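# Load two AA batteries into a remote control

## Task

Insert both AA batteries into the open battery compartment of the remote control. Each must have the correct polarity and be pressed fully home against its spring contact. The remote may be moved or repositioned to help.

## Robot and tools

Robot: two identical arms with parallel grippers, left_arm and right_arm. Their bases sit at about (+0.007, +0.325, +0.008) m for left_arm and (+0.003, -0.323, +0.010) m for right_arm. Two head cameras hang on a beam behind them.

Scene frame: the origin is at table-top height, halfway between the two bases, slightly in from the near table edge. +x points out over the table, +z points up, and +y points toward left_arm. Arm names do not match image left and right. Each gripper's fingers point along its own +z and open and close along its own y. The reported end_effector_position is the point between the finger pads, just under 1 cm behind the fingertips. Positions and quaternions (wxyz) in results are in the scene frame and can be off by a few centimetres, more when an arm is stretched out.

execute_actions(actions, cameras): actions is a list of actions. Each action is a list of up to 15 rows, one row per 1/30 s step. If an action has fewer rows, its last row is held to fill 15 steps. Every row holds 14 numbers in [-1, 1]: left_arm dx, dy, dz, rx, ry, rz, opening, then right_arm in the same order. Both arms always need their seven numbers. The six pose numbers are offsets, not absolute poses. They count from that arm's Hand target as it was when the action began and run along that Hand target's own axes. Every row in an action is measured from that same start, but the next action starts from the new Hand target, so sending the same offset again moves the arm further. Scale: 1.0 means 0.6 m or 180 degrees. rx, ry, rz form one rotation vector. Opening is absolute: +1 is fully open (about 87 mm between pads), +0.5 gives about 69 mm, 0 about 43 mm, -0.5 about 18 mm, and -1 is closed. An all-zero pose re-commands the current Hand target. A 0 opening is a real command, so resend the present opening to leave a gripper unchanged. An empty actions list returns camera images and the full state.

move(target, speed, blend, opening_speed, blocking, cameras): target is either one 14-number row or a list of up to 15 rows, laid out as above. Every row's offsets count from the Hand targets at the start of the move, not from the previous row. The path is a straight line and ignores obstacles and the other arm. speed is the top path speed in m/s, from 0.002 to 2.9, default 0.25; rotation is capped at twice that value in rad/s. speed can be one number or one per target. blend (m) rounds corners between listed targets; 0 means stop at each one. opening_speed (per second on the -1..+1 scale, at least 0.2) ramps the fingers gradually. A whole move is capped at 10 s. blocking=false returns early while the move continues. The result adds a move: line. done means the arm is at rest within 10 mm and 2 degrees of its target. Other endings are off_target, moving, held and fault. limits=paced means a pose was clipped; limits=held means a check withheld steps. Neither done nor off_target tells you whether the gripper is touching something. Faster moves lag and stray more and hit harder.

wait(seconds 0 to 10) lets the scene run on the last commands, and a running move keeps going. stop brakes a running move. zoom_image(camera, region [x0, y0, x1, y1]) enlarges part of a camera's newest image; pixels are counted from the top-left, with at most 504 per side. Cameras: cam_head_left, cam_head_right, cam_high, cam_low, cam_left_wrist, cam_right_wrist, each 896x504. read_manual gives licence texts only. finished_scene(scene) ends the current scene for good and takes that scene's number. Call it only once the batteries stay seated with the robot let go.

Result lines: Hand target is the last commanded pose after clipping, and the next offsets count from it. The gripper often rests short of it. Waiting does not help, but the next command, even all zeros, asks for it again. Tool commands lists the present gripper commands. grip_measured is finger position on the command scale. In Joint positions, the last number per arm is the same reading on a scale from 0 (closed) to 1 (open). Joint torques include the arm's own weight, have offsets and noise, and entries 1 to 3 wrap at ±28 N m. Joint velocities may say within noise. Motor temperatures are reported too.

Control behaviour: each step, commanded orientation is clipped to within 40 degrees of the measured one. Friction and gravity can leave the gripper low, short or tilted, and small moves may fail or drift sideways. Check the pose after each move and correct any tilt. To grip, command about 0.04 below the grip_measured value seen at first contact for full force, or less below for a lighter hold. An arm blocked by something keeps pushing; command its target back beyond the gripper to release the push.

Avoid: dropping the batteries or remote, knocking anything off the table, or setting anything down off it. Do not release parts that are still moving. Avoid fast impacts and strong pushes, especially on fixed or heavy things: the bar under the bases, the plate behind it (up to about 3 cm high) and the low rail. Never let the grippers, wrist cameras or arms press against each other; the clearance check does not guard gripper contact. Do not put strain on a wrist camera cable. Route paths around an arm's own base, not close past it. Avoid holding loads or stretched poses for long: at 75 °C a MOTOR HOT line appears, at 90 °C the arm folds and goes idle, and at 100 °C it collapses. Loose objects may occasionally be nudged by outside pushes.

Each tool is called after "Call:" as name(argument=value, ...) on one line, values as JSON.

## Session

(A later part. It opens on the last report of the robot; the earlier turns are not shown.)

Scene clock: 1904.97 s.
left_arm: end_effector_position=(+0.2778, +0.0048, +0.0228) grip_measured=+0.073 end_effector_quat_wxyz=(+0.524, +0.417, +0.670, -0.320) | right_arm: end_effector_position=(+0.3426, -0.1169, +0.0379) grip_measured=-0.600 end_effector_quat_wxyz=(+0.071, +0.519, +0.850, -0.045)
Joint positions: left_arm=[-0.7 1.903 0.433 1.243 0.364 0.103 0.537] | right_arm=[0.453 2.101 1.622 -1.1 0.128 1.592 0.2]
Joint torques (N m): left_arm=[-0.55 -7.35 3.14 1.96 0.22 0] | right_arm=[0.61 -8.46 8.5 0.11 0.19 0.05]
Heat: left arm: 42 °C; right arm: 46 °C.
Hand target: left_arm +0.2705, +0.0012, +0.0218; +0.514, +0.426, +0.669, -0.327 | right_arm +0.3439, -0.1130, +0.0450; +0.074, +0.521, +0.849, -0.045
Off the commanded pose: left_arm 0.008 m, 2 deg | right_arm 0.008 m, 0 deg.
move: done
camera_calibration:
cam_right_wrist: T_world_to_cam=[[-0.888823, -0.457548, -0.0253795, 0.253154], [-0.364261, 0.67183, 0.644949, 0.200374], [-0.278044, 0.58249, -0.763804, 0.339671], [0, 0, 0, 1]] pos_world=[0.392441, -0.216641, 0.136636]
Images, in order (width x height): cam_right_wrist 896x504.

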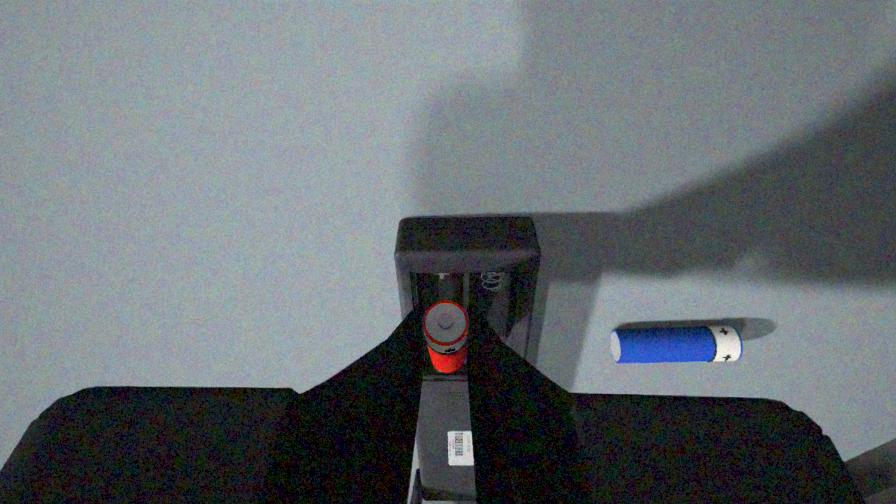

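Call:
move(target=[0,0,0,0,0,0,0,0,0.004,0,-0.001,0.0552,-0.0142,-0.8], speed=0.08, cameras=["cam_right_wrist"])

Call:
zoom_image(camera="cam_right_wrist", region=[370, 220, 550, 400])

Scene clock: 1951.60 s.
left_arm: end_effector_position=(+0.2777, +0.0047, +0.0228) grip_measured=+0.073 end_effector_quat_wxyz=(+0.524, +0.417, +0.670, -0.320) | right_arm: end_effector_position=(+0.3419, -0.1194, +0.0350) grip_measured=-0.600 end_effector_quat_wxyz=(+0.012, +0.505, +0.863, -0.020)
Joint positions: left_arm=[-0.7 1.903 0.433 1.243 0.365 0.103 0.537] | right_arm=[0.392 2.124 1.629 -1.1 0.001 1.492 0.2]
Joint torques (N m): left_arm=[-0.49 -7.35 3.21 1.96 0.22 -0.02] | right_arm=[-0.61 -8.72 8.66 0.22 -0.42 -0.14]
Heat: left arm: 42 °C; right arm: 52 °C.
Hand target: left_arm +0.2705, +0.0012, +0.0218; +0.514, +0.426, +0.669, -0.327 | right_arm +0.3461, -0.1119, +0.0450; +0.000, +0.504, +0.864, +0.000
Off the commanded pose: left_arm 0.008 m, 2 deg | right_arm 0.013 m, 3 deg.
move: off_target (right_arm)
camera_calibration:
cam_right_wrist: T_world_to_cam=[[-0.87321, -0.487311, -0.00577068, 0.241741], [-0.33256, 0.587172, 0.737992, 0.179482], [-0.356243, 0.646341, -0.674784, 0.370024], [0, 0, 0, 1]] pos_world=[0.402598, -0.226746, 0.118625]
Images, in order (width x height): cam_right_wrist 896x504.

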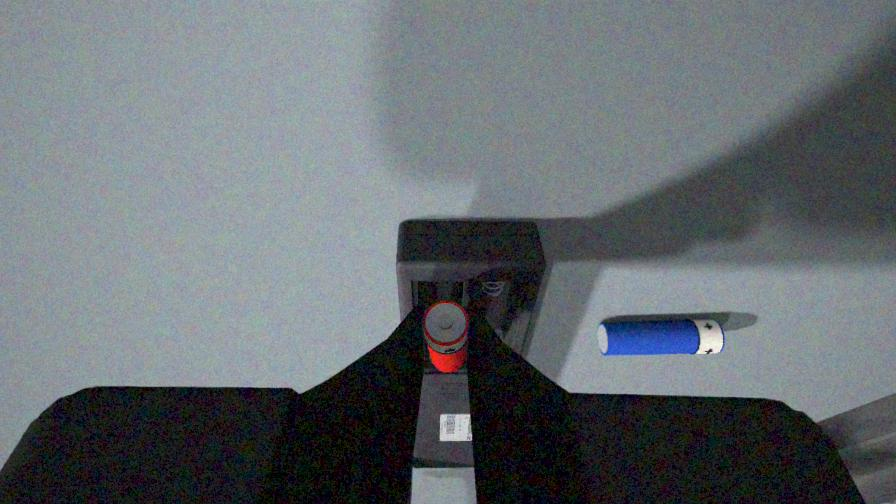

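Scaled by 2.800 from the camera's 896x504 image, which has a finer 1280x720 frame.

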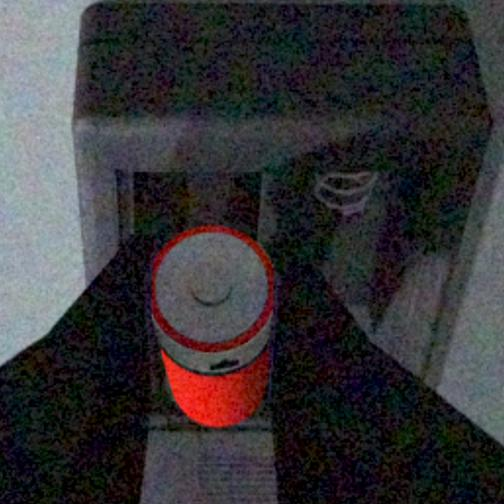

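Call:
move(target=[0,0,0,0,0,0,0,0,0.0083,0,0,0,0,-0.8], speed=0.08, cameras=["cam_right_wrist"])

Call:
zoom_image(camera="cam_right_wrist", region=[370, 220, 550, 400])

Scene clock: 1957.97 s.
left_arm: end_effector_position=(+0.2777, +0.0047, +0.0228) grip_measured=+0.073 end_effector_quat_wxyz=(+0.524, +0.417, +0.670, -0.320) | right_arm: end_effector_position=(+0.3462, -0.1174, +0.0349) grip_measured=-0.600 end_effector_quat_wxyz=(+0.011, +0.504, +0.864, -0.020)
Joint positions: left_arm=[-0.7 1.903 0.433 1.243 0.365 0.103 0.537] | right_arm=[0.392 2.144 1.66 -1.111 0 1.489 0.2]
Joint torques (N m): left_arm=[-0.54 -7.27 3.17 1.96 0.21 0] | right_arm=[-0.51 -8.77 8.75 0.22 -0.42 -0.11]
Heat: left arm: 42 °C; right arm: 52 °C.
Hand target: left_arm +0.2705, +0.0012, +0.0218; +0.514, +0.426, +0.669, -0.327 | right_arm +0.3504, -0.1095, +0.0450; +0.000, +0.504, +0.864, +0.000
Off the commanded pose: left_arm 0.008 m, 2 deg | right_arm 0.014 m, 3 deg.
move: off_target (right_arm)
camera_calibration:
cam_right_wrist: T_world_to_cam=[[-0.871728, -0.489966, -0.00492858, 0.245619], [-0.333617, 0.58613, 0.738344, 0.180057], [-0.358874, 0.645279, -0.674407, 0.37093], [0, 0, 0, 1]] pos_world=[0.4073, -0.224545, 0.118425]
Images, in order (width x height): cam_right_wrist 896x504.

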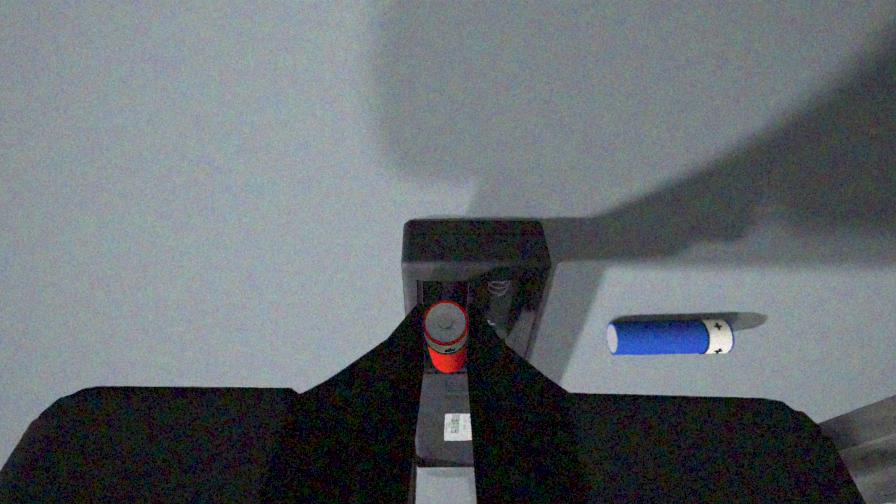

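Scaled by 2.800 from the camera's 896x504 image, which has a finer 1280x720 frame.

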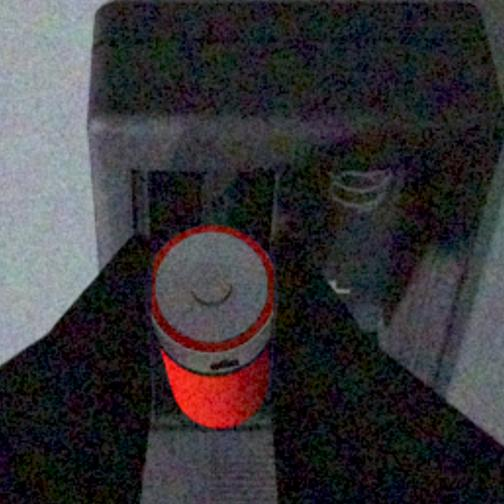

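Call:
move(target=[0,0,0,0,0,0,0,0.0048,0.0017,0.055,0,0,0,-0.8], speed=0.08, cameras=["cam_right_wrist"])

Call:
zoom_image(camera="cam_right_wrist", region=[370, 220, 550, 400])

Scene clock: 1970.07 s.
left_arm: end_effector_position=(+0.2777, +0.0047, +0.0228) grip_measured=+0.073 end_effector_quat_wxyz=(+0.524, +0.417, +0.670, -0.320) | right_arm: end_effector_position=(+0.3473, -0.1177, +0.0298) grip_measured=-0.600 end_effector_quat_wxyz=(+0.009, +0.506, +0.863, -0.017)
Joint positions: left_arm=[-0.7 1.903 0.433 1.243 0.365 0.103 0.537] | right_arm=[0.387 2.15 1.648 -1.091 -0.007 1.489 0.2]
Joint torques (N m): left_arm=[-0.44 -7.43 3.21 1.96 0.21 0.01] | right_arm=[0.5 -6.63 2.55 1.07 -0.33 -0.02]
Heat: left arm: 42 °C; right arm: 51 °C.
Hand target: left_arm +0.2705, +0.0012, +0.0218; +0.514, +0.426, +0.669, -0.327 | right_arm +0.3499, -0.1065, +0.0120; +0.000, +0.504, +0.864, +0.000
Off the commanded pose: left_arm 0.008 m, 2 deg | right_arm 0.021 m, 2 deg.
move: off_target (right_arm)
camera_calibration:
cam_right_wrist: T_world_to_cam=[[-0.87404, -0.485796, -0.00752875, 0.247783], [-0.329969, 0.582161, 0.743108, 0.18244], [-0.356616, 0.65199, -0.669129, 0.367988], [0, 0, 0, 1]] pos_world=[0.408002, -0.225762, 0.112524]
Images, in order (width x height): cam_right_wrist 896x504.

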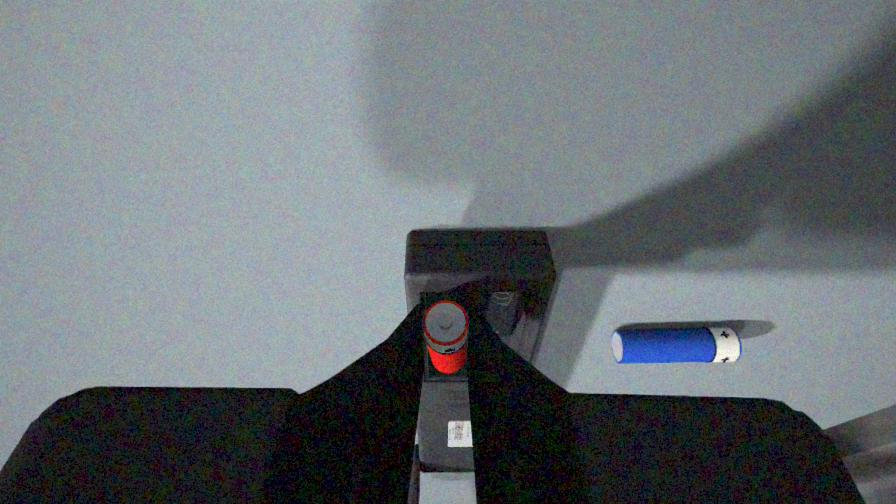

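Scaled by 2.800 from the camera's 896x504 image, which has a finer 1280x720 frame.

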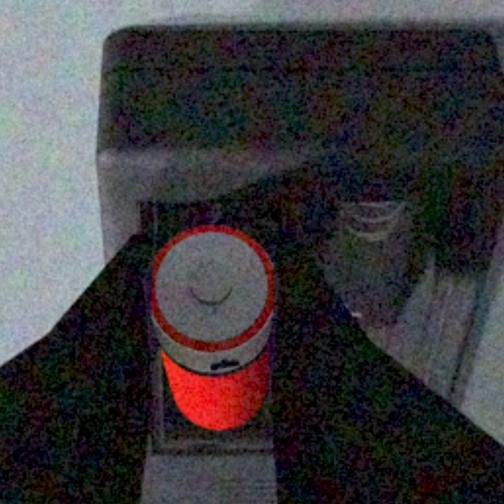

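Call:
move(target=[[0,0,0,0,0,0,0,-0.0083,0,-0.03,0,0,0,-0.8],[0,0,0,0,0,0,0,-0.0083,0,-0.03,0,0,0,-0.5]], speed=0.08, opening_speed=0.6, cameras=["cam_right_wrist"])

Call:
zoom_image(camera="cam_right_wrist", region=[370, 220, 550, 400])

Scene clock: 1993.47 s.
left_arm: end_effector_position=(+0.2777, +0.0047, +0.0228) grip_measured=+0.073 end_effector_quat_wxyz=(+0.524, +0.417, +0.670, -0.320) | right_arm: end_effector_position=(+0.3469, -0.1188, +0.0301) grip_measured=-0.500 end_effector_quat_wxyz=(+0.004, +0.505, +0.863, -0.017)
Joint positions: left_arm=[-0.7 1.903 0.433 1.243 0.365 0.103 0.537] | right_arm=[0.381 2.151 1.649 -1.095 -0.016 1.481 0.25]
Joint torques (N m): left_arm=[-0.46 -7.35 3.19 1.97 0.24 -0.02] | right_arm=[-0.13 -7.9 6.78 0.53 -0.25 -0.07]
Heat: left arm: 42 °C; right arm: 51 °C.
Hand target: left_arm +0.2705, +0.0012, +0.0218; +0.514, +0.426, +0.669, -0.327 | right_arm +0.3523, -0.1108, +0.0300; +0.000, +0.504, +0.864, +0.000
Off the commanded pose: left_arm 0.008 m, 2 deg | right_arm 0.010 m, 2 deg.
move: done
camera_calibration:
cam_right_wrist: T_world_to_cam=[[-0.873503, -0.486804, -0.00380146, 0.246492], [-0.324725, 0.576822, 0.749553, 0.180188], [-0.362692, 0.655971, -0.661934, 0.371101], [0, 0, 0, 1]] pos_world=[0.408418, -0.227375, 0.111521]
Images, in order (width x height): cam_right_wrist 896x504.

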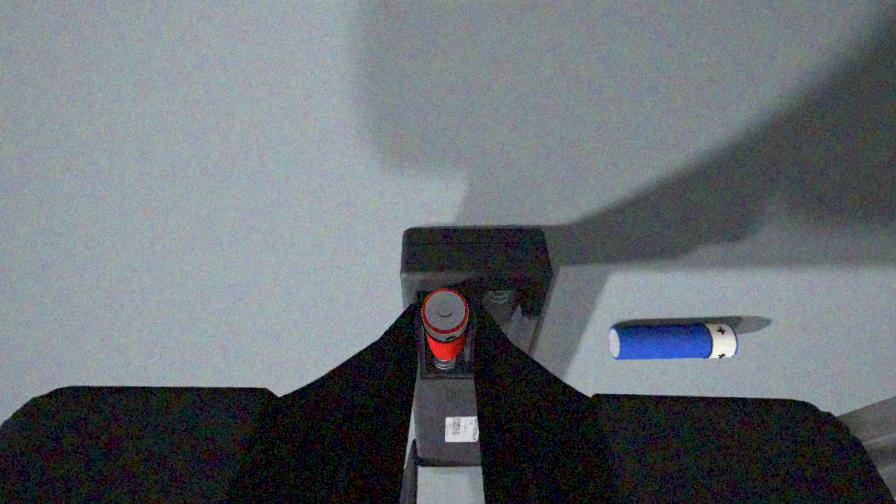

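Scaled by 2.800 from the camera's 896x504 image, which has a finer 1280x720 frame.

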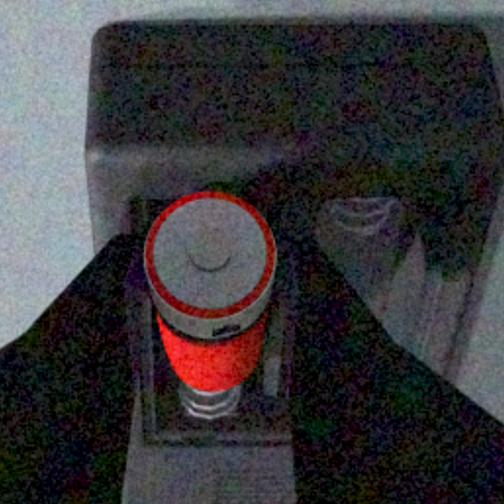

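Call:
move(target=[0,0,0,0,0,0,0,0.0005,-0.0066,-0.03,0,-0.072,0,-0.5], speed=0.08, cameras=["cam_right_wrist"])

Call:
zoom_image(camera="cam_right_wrist", region=[370, 220, 550, 400])

Scene clock: 2007.13 s.
left_arm: end_effector_position=(+0.2777, +0.0047, +0.0228) grip_measured=+0.073 end_effector_quat_wxyz=(+0.524, +0.417, +0.670, -0.320) | right_arm: end_effector_position=(+0.3429, -0.1134, +0.0314) grip_measured=-0.500 end_effector_quat_wxyz=(+0.084, +0.493, +0.863, -0.068)
Joint positions: left_arm=[-0.7 1.903 0.433 1.243 0.365 0.103 0.537] | right_arm=[0.481 2.145 1.668 -1.127 0.172 1.562 0.25]
Joint torques (N m): left_arm=[-0.57 -7.34 3.18 1.96 0.23 -0.01] | right_arm=[0.32 -10.99 7.68 0.14 0.32 0.08]
Heat: left arm: 42 °C; right arm: 52 °C.
Hand target: left_arm +0.2705, +0.0012, +0.0218; +0.514, +0.426, +0.669, -0.327 | right_arm +0.3488, -0.1125, +0.0480; +0.098, +0.500, +0.858, -0.057
Off the commanded pose: left_arm 0.008 m, 2 deg | right_arm 0.018 m, 2 deg.
move: off_target (right_arm)
camera_calibration:
cam_right_wrist: T_world_to_cam=[[-0.861715, -0.507348, 0.00671324, 0.238952], [-0.397974, 0.684035, 0.61132, 0.216395], [-0.314744, 0.524112, -0.791355, 0.339689], [0, 0, 0, 1]] pos_world=[0.398943, -0.204825, 0.134924]
Images, in order (width x height): cam_right_wrist 896x504.

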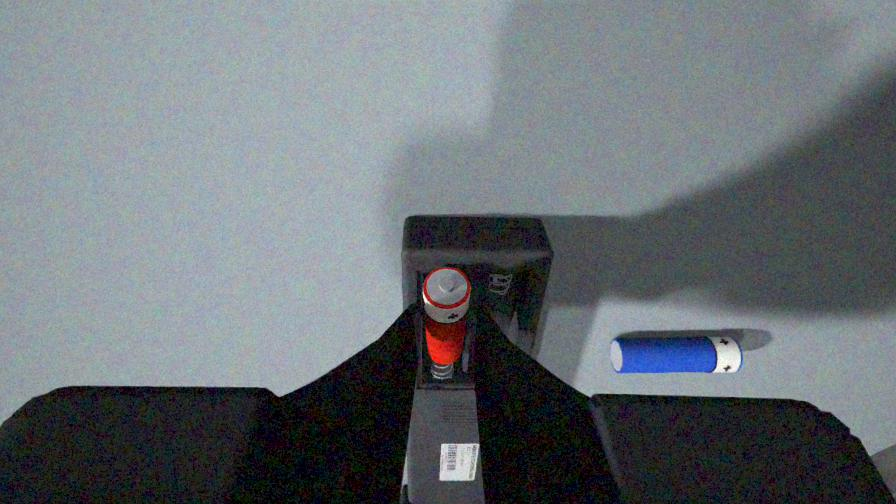

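Scaled by 2.800 from the camera's 896x504 image, which has a finer 1280x720 frame.

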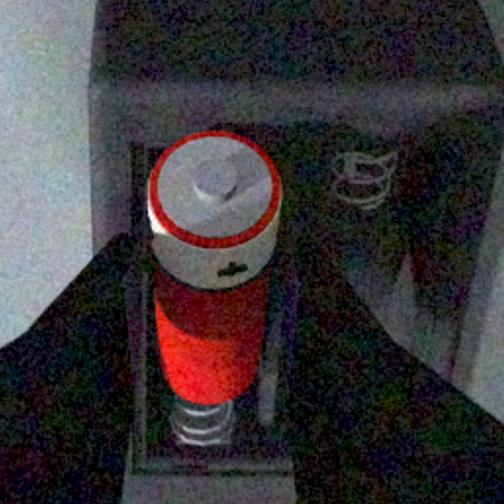

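Call:
move(target=[0,0,0,0,0,0,0,-0.0112,-0.0005,-0.0112,0,0,0,-0.5], speed=0.08, cameras=["cam_right_wrist"])

Call:
zoom_image(camera="cam_right_wrist", region=[370, 220, 550, 400])

Scene clock: 2017.97 s.
left_arm: end_effector_position=(+0.2777, +0.0047, +0.0228) grip_measured=+0.073 end_effector_quat_wxyz=(+0.524, +0.417, +0.670, -0.320) | right_arm: end_effector_position=(+0.3407, -0.1146, +0.0342) grip_measured=-0.500 end_effector_quat_wxyz=(+0.080, +0.493, +0.863, -0.073)
Joint positions: left_arm=[-0.7 1.903 0.433 1.243 0.365 0.103 0.537] | right_arm=[0.481 2.145 1.678 -1.15 0.172 1.563 0.25]
Joint torques (N m): left_arm=[-0.44 -7.38 3.22 1.96 0.22 -0.01] | right_arm=[-0.81 -11.62 8.57 0.1 0.32 -0.04]
Motor temperatures (°C): left_arm=[27 42 35 41 26 27 32] | right_arm=[26 56 40 34 29 29 28]
Heat: left arm: 42 °C; right arm: 56 °C.
Hand target: left_arm +0.2705, +0.0012, +0.0218; +0.514, +0.426, +0.669, -0.327 | right_arm +0.3510, -0.1170, +0.0561; +0.098, +0.501, +0.858, -0.057
Off the commanded pose: left_arm 0.008 m, 2 deg | right_arm 0.024 m, 3 deg.
move: off_target (right_arm)
camera_calibration:
cam_right_wrist: T_world_to_cam=[[-0.862069, -0.506428, 0.019179, 0.236147], [-0.390681, 0.688191, 0.61136, 0.212527], [-0.322809, 0.519542, -0.79112, 0.344043], [0, 0, 0, 1]] pos_world=[0.397665, -0.205412, 0.13772]
Images, in order (width x height): cam_right_wrist 896x504.

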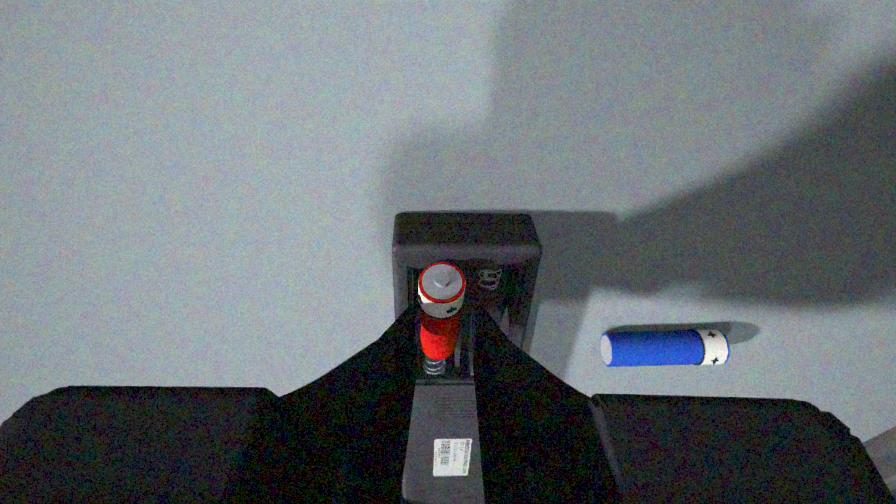

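Scaled by 2.800 from the camera's 896x504 image, which has a finer 1280x720 frame.

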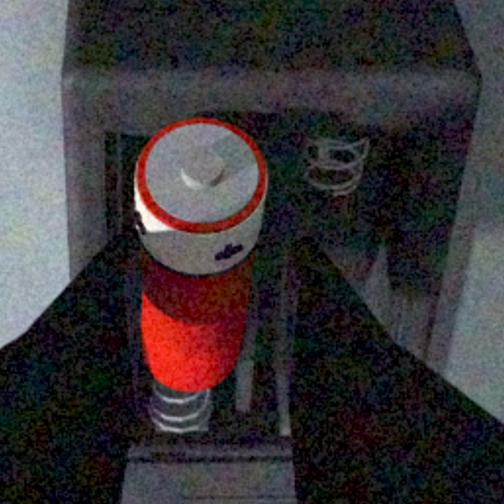

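Call:
move(target=[0,0,0,0,0,0,0,-0.003,0.005,-0.0113,0,0,0,-0.5], speed=0.08, cameras=["cam_right_wrist"])

Call:
zoom_image(camera="cam_right_wrist", region=[370, 220, 550, 400])

Scene clock: 2030.23 s.
left_arm: end_effector_position=(+0.2777, +0.0047, +0.0228) grip_measured=+0.073 end_effector_quat_wxyz=(+0.524, +0.417, +0.670, -0.320) | right_arm: end_effector_position=(+0.3433, -0.1126, +0.0440) grip_measured=-0.500 end_effector_quat_wxyz=(+0.082, +0.493, +0.863, -0.071)
Joint positions: left_arm=[-0.7 1.903 0.433 1.243 0.365 0.103 0.537] | right_arm=[0.481 2.145 1.718 -1.185 0.172 1.563 0.25]
Joint torques (N m): left_arm=[-0.43 -7.38 3.25 1.98 0.22 0.01] | right_arm=[-0.94 -11.02 8.59 0.14 0.32 -0.06]
Motor temperatures (°C): left_arm=[27 42 35 41 26 27 32] | right_arm=[26 59 40 34 29 29 28]
Heat: left arm: 42 °C; right arm: 59 °C.
Hand target: left_arm +0.2705, +0.0012, +0.0218; +0.514, +0.426, +0.669, -0.327 | right_arm +0.3537, -0.1157, +0.0631; +0.098, +0.501, +0.858, -0.057
Off the commanded pose: left_arm 0.008 m, 2 deg | right_arm 0.022 m, 3 deg.
move: off_target (right_arm)
camera_calibration:
cam_right_wrist: T_world_to_cam=[[-0.862004, -0.506698, 0.0143546, 0.239388], [-0.393439, 0.686644, 0.611331, 0.206947], [-0.319617, 0.521322, -0.791245, 0.350677], [0, 0, 0, 1]] pos_world=[0.399857, -0.203617, 0.147522]
Images, in order (width x height): cam_right_wrist 896x504.

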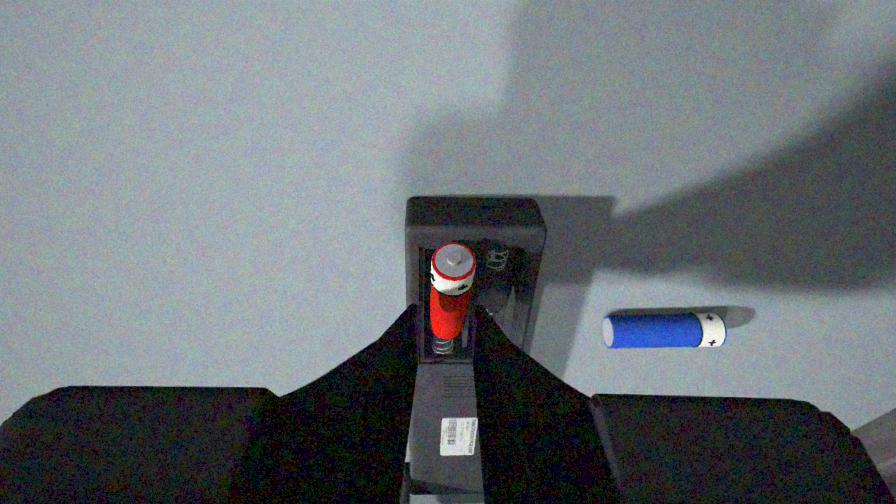

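Scaled by 2.800 from the camera's 896x504 image, which has a finer 1280x720 frame.

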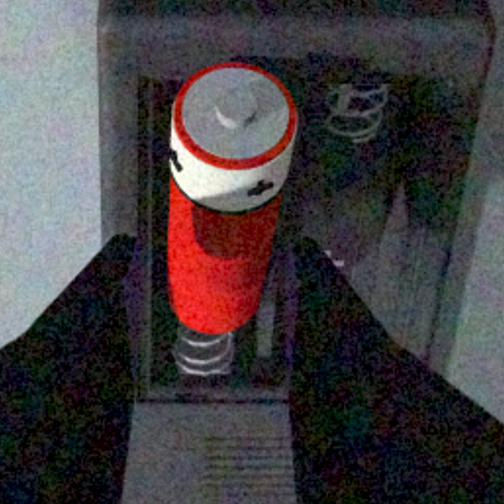

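Call:
move(target=[0,0,0,0,0,0,0,0.0094,0,0.0405,0.0029,0,0.0124,-0.5], speed=0.06, cameras=["cam_right_wrist"])

Call:
zoom_image(camera="cam_right_wrist", region=[370, 220, 550, 400])

Scene clock: 2066.83 s.
left_arm: end_effector_position=(+0.2777, +0.0047, +0.0228) grip_measured=+0.073 end_effector_quat_wxyz=(+0.524, +0.417, +0.670, -0.320) | right_arm: end_effector_position=(+0.3445, -0.1123, +0.0359) grip_measured=-0.500 end_effector_quat_wxyz=(+0.084, +0.505, +0.856, -0.067)
Joint positions: left_arm=[-0.7 1.903 0.433 1.243 0.365 0.103 0.537] | right_arm=[0.481 2.145 1.686 -1.146 0.172 1.59 0.25]
Joint torques (N m): left_arm=[-0.5 -7.38 3.22 1.97 0.21 -0.01] | right_arm=[-0.73 -9.21 5.34 0.52 0.32 0.1]
Motor temperatures (°C): left_arm=[27 42 35 41 26 27 32] | right_arm=[26 62 43 33 29 28 27]
Heat: left arm: 42 °C; right arm: 62 °C.
Hand target: left_arm +0.2705, +0.0012, +0.0218; +0.514, +0.426, +0.669, -0.327 | right_arm +0.3536, -0.1158, +0.0381; +0.097, +0.518, +0.848, -0.059
Off the commanded pose: left_arm 0.008 m, 2 deg | right_arm 0.010 m, 2 deg.
move: done
camera_calibration:
cam_right_wrist: T_world_to_cam=[[-0.875271, -0.48363, 0.00188093, 0.248389], [-0.382, 0.693716, 0.610601, 0.209109], [-0.29661, 0.533723, -0.791936, 0.338], [0, 0, 0, 1]] pos_world=[0.397541, -0.205332, 0.139525]
Images, in order (width x height): cam_right_wrist 896x504.

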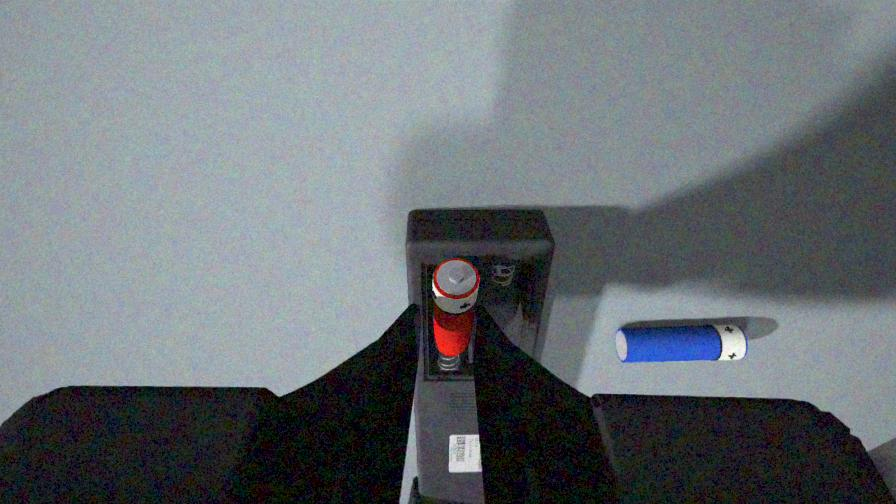

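Scaled by 2.800 from the camera's 896x504 image, which has a finer 1280x720 frame.

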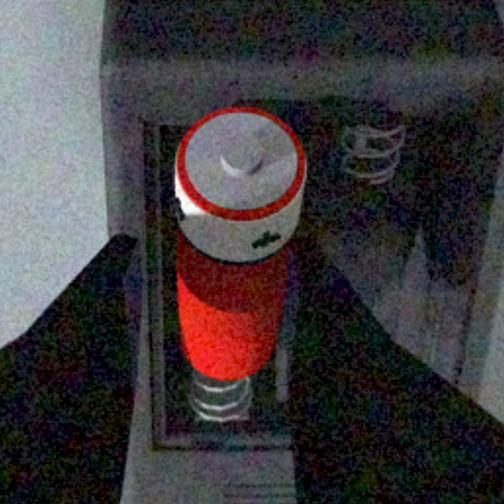

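Call:
move(target=[0,0,0,0,0,0,0,0,-0.005,0,0,0,0,-0.8], opening_speed=1.0, cameras=["cam_right_wrist"])

Call:
zoom_image(camera="cam_right_wrist", region=[370, 220, 550, 400])

Scene clock: 2078.43 s.
left_arm: end_effector_position=(+0.2777, +0.0047, +0.0228) grip_measured=+0.073 end_effector_quat_wxyz=(+0.524, +0.417, +0.670, -0.320) | right_arm: end_effector_position=(+0.3447, -0.1116, +0.0377) grip_measured=-0.799 end_effector_quat_wxyz=(+0.084, +0.505, +0.857, -0.065)
Joint positions: left_arm=[-0.7 1.903 0.433 1.243 0.365 0.103 0.537] | right_arm=[0.481 2.141 1.686 -1.146 0.169 1.59 0.101]
Joint torques (N m): left_arm=[-0.44 -7.31 3.18 1.99 0.21 -0.01] | right_arm=[-0.68 -9.8 3.7 0.58 0.34 0.11]
Motor temperatures (°C): left_arm=[27 42 35 41 26 27 32] | right_arm=[26 61 42 33 29 29 27]
Heat: left arm: 42 °C; right arm: 61 °C.
Hand target: left_arm +0.2705, +0.0012, +0.0218; +0.514, +0.426, +0.669, -0.327 | right_arm +0.3510, -0.1171, +0.0381; +0.097, +0.517, +0.848, -0.059
Off the commanded pose: left_arm 0.008 m, 2 deg | right_arm 0.008 m, 2 deg.
move: done
camera_calibration:
cam_right_wrist: T_world_to_cam=[[-0.875189, -0.483772, -0.00301851, 0.248927], [-0.384028, 0.690922, 0.612495, 0.207946], [-0.294222, 0.537208, -0.790469, 0.338585], [0, 0, 0, 1]] pos_world=[0.397335, -0.205141, 0.141026]
Images, in order (width x height): cam_right_wrist 896x504.

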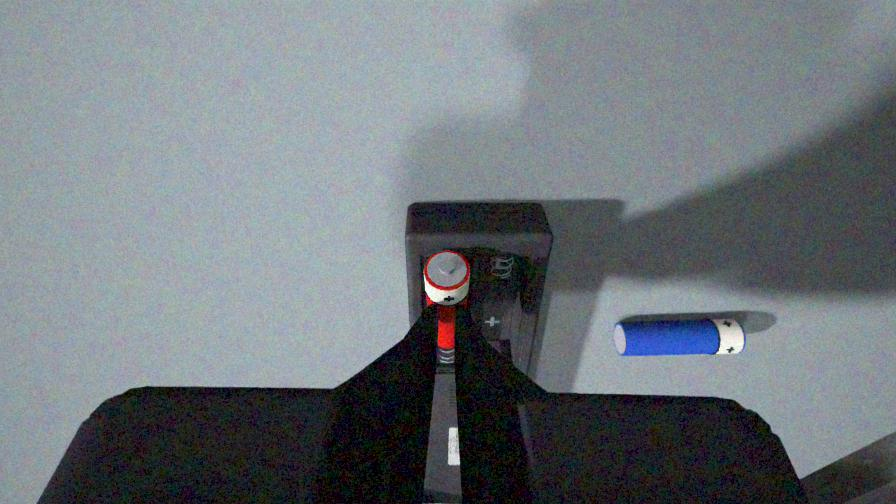

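Scaled by 2.800 from the camera's 896x504 image, which has a finer 1280x720 frame.

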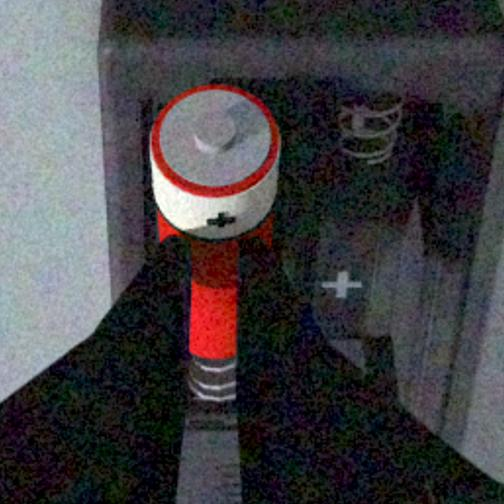

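Call:
move(target=[[0,0,0,0,0,0,0,0.0053,0,0.0227,0,0,0,-0.8],[0,0,0,0,0,0,0,0.0385,0,0.0185,0,0.05,0,-0.8]], speed=0.06, blend=0.005, cameras=["cam_right_wrist"])

Call:
zoom_image(camera="cam_right_wrist", region=[370, 220, 550, 400])

Scene clock: 2100.37 s.
left_arm: end_effector_position=(+0.2777, +0.0047, +0.0228) grip_measured=+0.073 end_effector_quat_wxyz=(+0.524, +0.417, +0.670, -0.320) | right_arm: end_effector_position=(+0.3346, -0.0952, +0.0315) grip_measured=-0.799 end_effector_quat_wxyz=(+0.030, +0.514, +0.857, -0.022)
Joint positions: left_arm=[-0.7 1.903 0.433 1.243 0.365 0.103 0.537] | right_arm=[0.468 2.124 1.625 -1.08 0.032 1.591 0.1]
Joint torques (N m): left_arm=[-0.44 -7.34 3.19 1.97 0.23 0] | right_arm=[-1.22 -7.19 4.36 0.71 0.03 -0.08]
Motor temperatures (°C): left_arm=[27 42 35 41 26 27 32] | right_arm=[26 57 40 33 29 29 27]
Heat: left arm: 42 °C; right arm: 57 °C.
Hand target: left_arm +0.2705, +0.0012, +0.0218; +0.514, +0.426, +0.669, -0.327 | right_arm +0.3418, -0.0993, +0.0221; +0.030, +0.521, +0.853, -0.018
Off the commanded pose: left_arm 0.008 m, 2 deg | right_arm 0.013 m, 1 deg.
move: off_target (right_arm)
camera_calibration:
cam_right_wrist: T_world_to_cam=[[-0.882635, -0.469537, -0.0221689, 0.252452], [-0.34237, 0.609841, 0.714757, 0.171582], [-0.322085, 0.638459, -0.699022, 0.33801], [0, 0, 0, 1]] pos_world=[0.390436, -0.201907, 0.119234]
Images, in order (width x height): cam_right_wrist 896x504.

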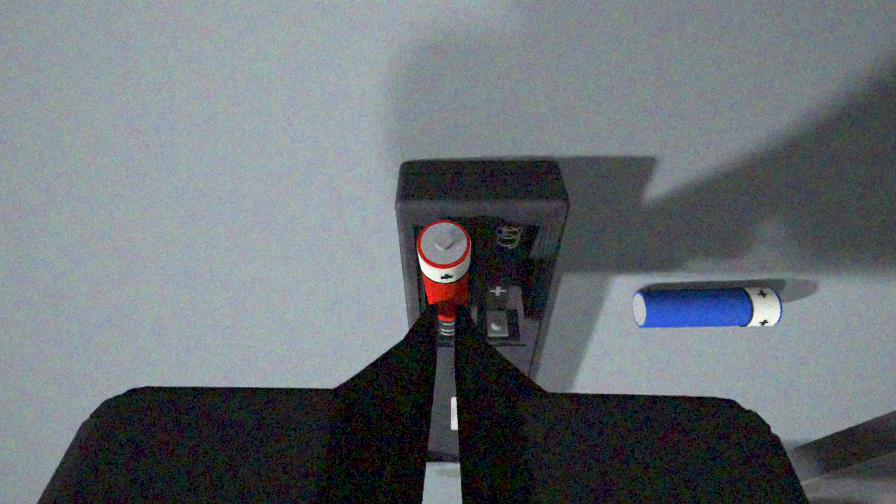

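Scaled by 2.800 from the camera's 896x504 image, which has a finer 1280x720 frame.

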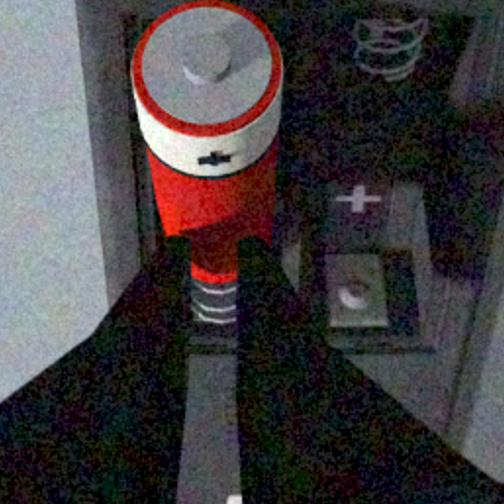

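Call:
move(target=[[0,0,0,0,0,0,0,-0.004,-0.0017,-0.105,0,0,0,-0.8],[0,0,0,0,0,0,0,-0.0728,0,-0.1,-0.001,-0.0886,-0.0046,-0.8]], speed=0.12, blend=0.01, cameras=["cam_right_wrist"])

Call:
zoom_image(camera="cam_right_wrist", region=[350, 200, 600, 450])

Scene clock: 2147.60 s.
left_arm: end_effector_position=(+0.2777, +0.0047, +0.0228) grip_measured=+0.073 end_effector_quat_wxyz=(+0.524, +0.417, +0.670, -0.320) | right_arm: end_effector_position=(+0.3519, -0.1328, +0.0663) grip_measured=-0.800 end_effector_quat_wxyz=(+0.126, +0.504, +0.849, -0.100)
Joint positions: left_arm=[-0.7 1.903 0.433 1.243 0.365 0.103 0.537] | right_arm=[0.472 2.125 1.773 -1.268 0.277 1.591 0.1]
Joint torques (N m): left_arm=[-0.4 -7.38 3.26 1.98 0.21 -0.01] | right_arm=[0.17 -10.74 8.61 0.12 0.56 -0.03]
Motor temperatures (°C): left_arm=[27 42 35 41 26 27 32] | right_arm=[26 52 39 33 28 28 27]
Heat: left arm: 42 °C; right arm: 52 °C.
Hand target: left_arm +0.2705, +0.0012, +0.0218; +0.514, +0.426, +0.669, -0.327 | right_arm +0.3598, -0.1343, +0.0850; +0.148, +0.507, +0.845, -0.089
Off the commanded pose: left_arm 0.008 m, 2 deg | right_arm 0.020 m, 3 deg.
move: off_target (right_arm)
camera_calibration:
cam_right_wrist: T_world_to_cam=[[-0.878367, -0.477766, 0.0145211, 0.245901], [-0.400318, 0.751901, 0.523823, 0.227464], [-0.261183, 0.454296, -0.851703, 0.356127], [0, 0, 0, 1]] pos_world=[0.400064, -0.215334, 0.180593]
Images, in order (width x height): cam_right_wrist 896x504.

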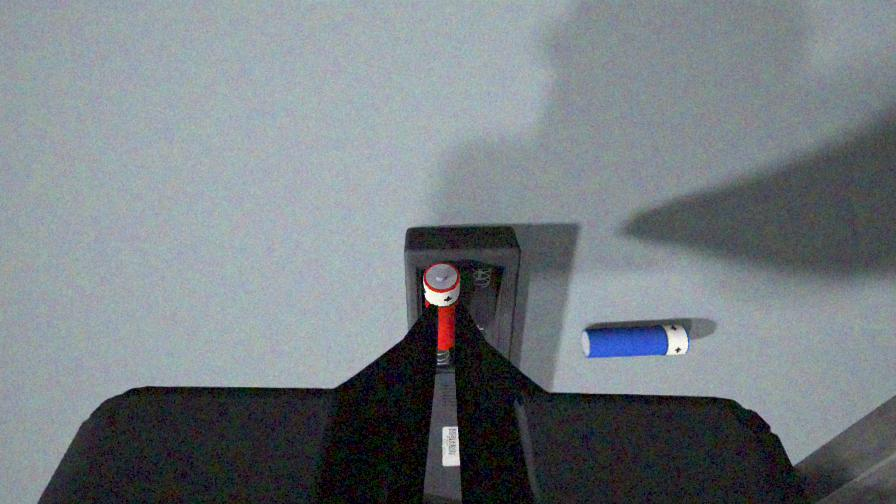

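Scaled by 2.016 from the camera's 896x504 image, which has a finer 1280x720 frame.

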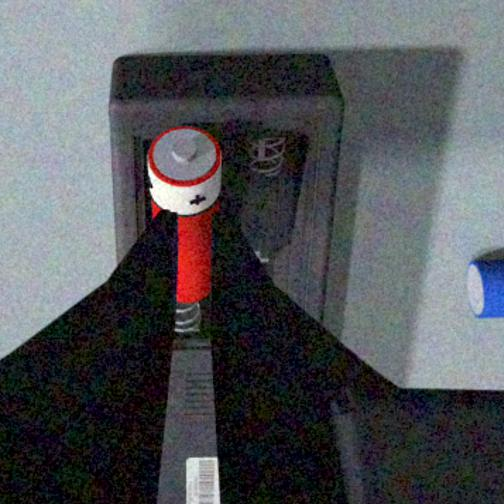

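Call:
move(target=[0,0,0,0,0,0,0,0.009,0.0067,0.0643,0,0,0,-0.8], speed=0.08, cameras=["cam_right_wrist"])

Call:
zoom_image(camera="cam_right_wrist", region=[360, 220, 540, 400])

Scene clock: 2177.40 s.
left_arm: end_effector_position=(+0.2777, +0.0047, +0.0228) grip_measured=+0.073 end_effector_quat_wxyz=(+0.524, +0.417, +0.670, -0.320) | right_arm: end_effector_position=(+0.3566, -0.1315, +0.0444) grip_measured=-0.800 end_effector_quat_wxyz=(+0.131, +0.502, +0.850, -0.092)
Joint positions: left_arm=[-0.7 1.903 0.433 1.243 0.365 0.103 0.537] | right_arm=[0.472 2.139 1.707 -1.169 0.278 1.585 0.1]
Joint torques (N m): left_arm=[-0.51 -7.28 3.18 1.98 0.24 -0.01] | right_arm=[-1.24 -9.09 5.49 0.53 0.56 -0.12]
Motor temperatures (°C): left_arm=[27 42 35 41 26 27 32] | right_arm=[26 56 41 33 29 28 27]
Heat: left arm: 42 °C; right arm: 56 °C.
Hand target: left_arm +0.2705, +0.0012, +0.0218; +0.514, +0.426, +0.669, -0.327 | right_arm +0.3672, -0.1396, +0.0469; +0.149, +0.507, +0.844, -0.089
Off the commanded pose: left_arm 0.008 m, 2 deg | right_arm 0.014 m, 2 deg.
move: off_target (right_arm)
camera_calibration:
cam_right_wrist: T_world_to_cam=[[-0.875446, -0.483305, -0.00315804, 0.249989], [-0.413405, 0.745415, 0.522928, 0.243668], [-0.250379, 0.459101, -0.852371, 0.334864], [0, 0, 0, 1]] pos_world=[0.403429, -0.214549, 0.158797]
Images, in order (width x height): cam_right_wrist 896x504.

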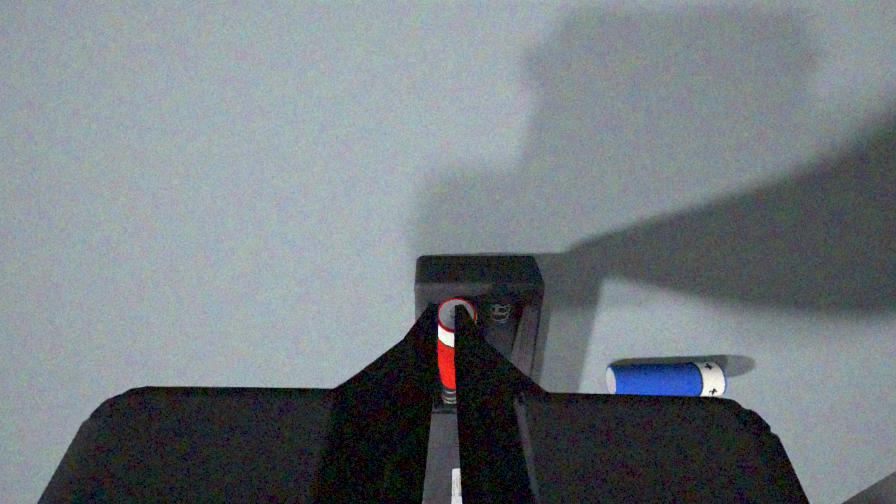

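Scaled by 2.800 from the camera's 896x504 image, which has a finer 1280x720 frame.

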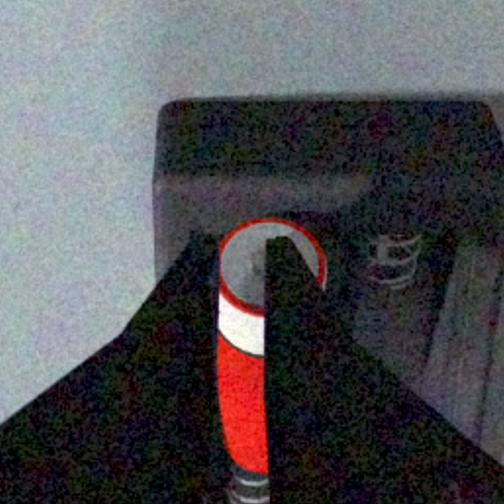

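Call:
move(target=[0,0,0,0,0,0,0,-0.0127,0,0.0046,0,0,0,-0.8], speed=0.08, cameras=["cam_right_wrist"])

Call:
zoom_image(camera="cam_right_wrist", region=[360, 220, 540, 400])

Scene clock: 2201.87 s.
left_arm: end_effector_position=(+0.2777, +0.0047, +0.0228) grip_measured=+0.073 end_effector_quat_wxyz=(+0.524, +0.417, +0.670, -0.320) | right_arm: end_effector_position=(+0.3619, -0.1391, +0.0448) grip_measured=-0.800 end_effector_quat_wxyz=(+0.131, +0.504, +0.849, -0.091)
Joint positions: left_arm=[-0.7 1.903 0.433 1.243 0.365 0.103 0.537] | right_arm=[0.448 2.139 1.707 -1.161 0.278 1.564 0.1]
Joint torques (N m): left_arm=[-0.49 -7.31 3.26 1.95 0.22 0] | right_arm=[-0.98 -9.22 5.2 0.55 0.55 -0.14]
Motor temperatures (°C): left_arm=[27 42 35 41 26 27 32] | right_arm=[26 57 40 33 29 28 27]
Heat: left arm: 42 °C; right arm: 57 °C.
Hand target: left_arm +0.2705, +0.0012, +0.0218; +0.514, +0.426, +0.669, -0.327 | right_arm +0.3710, -0.1467, +0.0469; +0.148, +0.507, +0.845, -0.089
Off the commanded pose: left_arm 0.008 m, 2 deg | right_arm 0.012 m, 2 deg.
move: off_target (right_arm)
camera_calibration:
cam_right_wrist: T_world_to_cam=[[-0.876945, -0.480562, -0.00521542, 0.251873], [-0.411867, 0.745907, 0.523438, 0.250861], [-0.247654, 0.461175, -0.852048, 0.339293], [0, 0, 0, 1]] pos_world=[0.408227, -0.222552, 0.159098]
Images, in order (width x height): cam_right_wrist 896x504.

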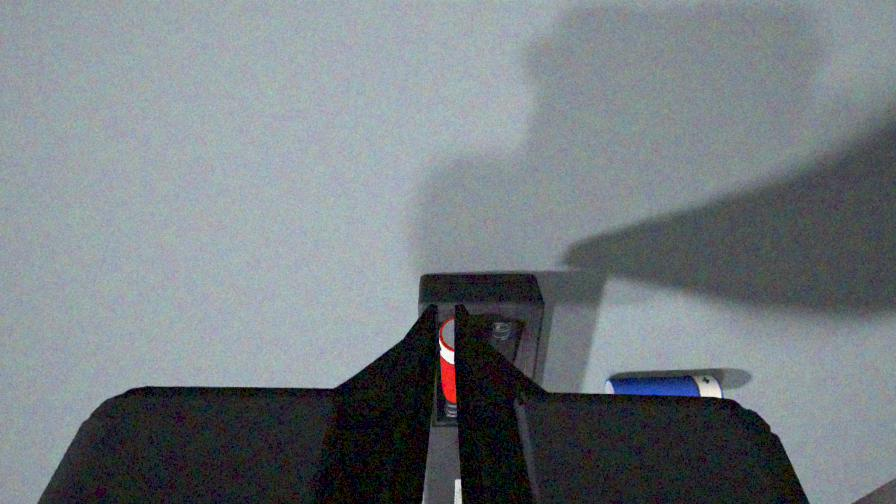

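Scaled by 2.800 from the camera's 896x504 image, which has a finer 1280x720 frame.

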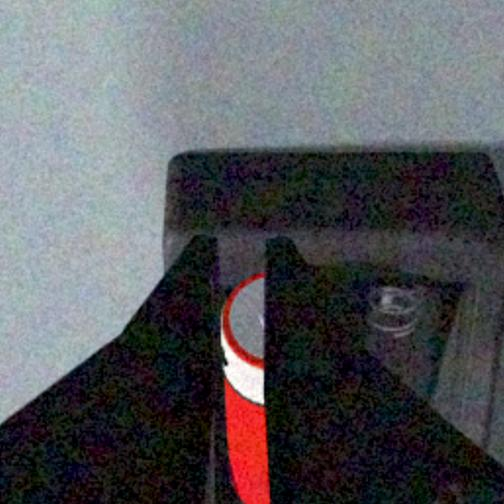

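Call:
move(target=[[0,0,0,0,0,0,0,0,0,-0.05,0,0,0,-0.8],[0,0,0,0,0,0,0,0.0408,0.001,-0.0433,-0.067,0.028,0,-0.35]], speed=0.1, blend=0.01, cameras=["cam_right_wrist"])

Call:
zoom_image(camera="cam_right_wrist", region=[360, 200, 540, 380])

Scene clock: 2230.77 s.
left_arm: end_effector_position=(+0.2777, +0.0047, +0.0228) grip_measured=+0.073 end_effector_quat_wxyz=(+0.524, +0.417, +0.670, -0.320) | right_arm: end_effector_position=(+0.3502, -0.1254, +0.0467) grip_measured=-0.350 end_effector_quat_wxyz=(+0.155, +0.493, +0.856, -0.010)
Joint positions: left_arm=[-0.7 1.903 0.433 1.243 0.365 0.103 0.537] | right_arm=[0.473 1.969 1.454 -0.914 0.236 1.545 0.325]
Joint torques (N m): left_arm=[-0.54 -7.36 3.19 1.99 0.21 -0.02] | right_arm=[0.18 -11.03 5.53 0.9 -0.02 -0.14]
Motor temperatures (°C): left_arm=[27 42 35 41 26 27 32] | right_arm=[26 58 40 32 29 28 27]
Heat: left arm: 42 °C; right arm: 58 °C.
Hand target: left_arm +0.2705, +0.0012, +0.0218; +0.514, +0.426, +0.669, -0.327 | right_arm +0.3565, -0.1183, +0.0630; +0.164, +0.492, +0.855, +0.022
Off the commanded pose: left_arm 0.008 m, 2 deg | right_arm 0.019 m, 4 deg.
move: off_target (right_arm); target 2's new opening was sent with right_arm's hand 0.018 m and 4 deg from that target
camera_calibration:
cam_right_wrist: T_world_to_cam=[[-0.84095, -0.516023, -0.162859, 0.238671], [-0.512017, 0.661473, 0.547989, 0.25813], [-0.175048, 0.544218, -0.820478, 0.315311], [0, 0, 0, 1]] pos_world=[0.388072, -0.219184, 0.156123]
Images, in order (width x height): cam_right_wrist 896x504.

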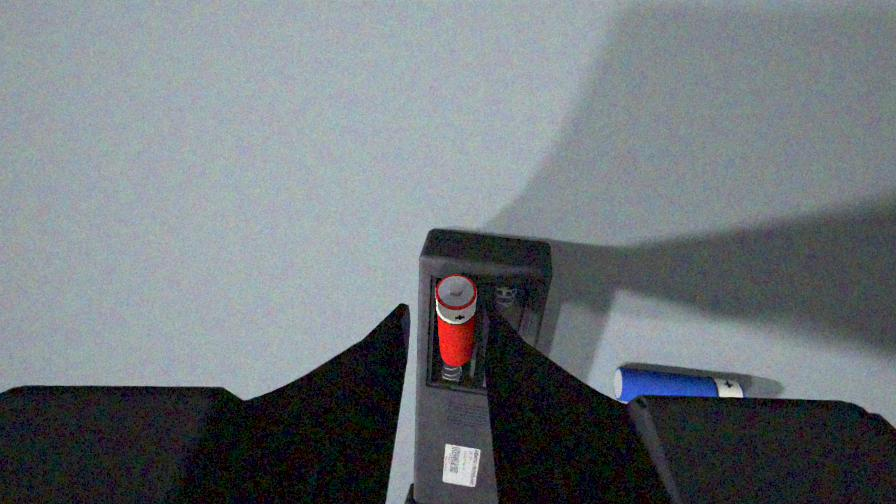

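Scaled by 2.800 from the camera's 896x504 image, which has a finer 1280x720 frame.

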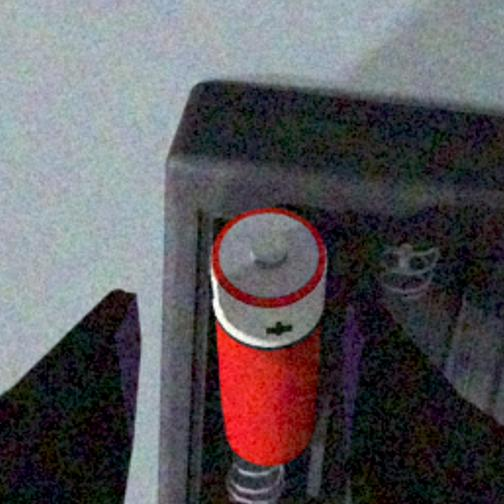

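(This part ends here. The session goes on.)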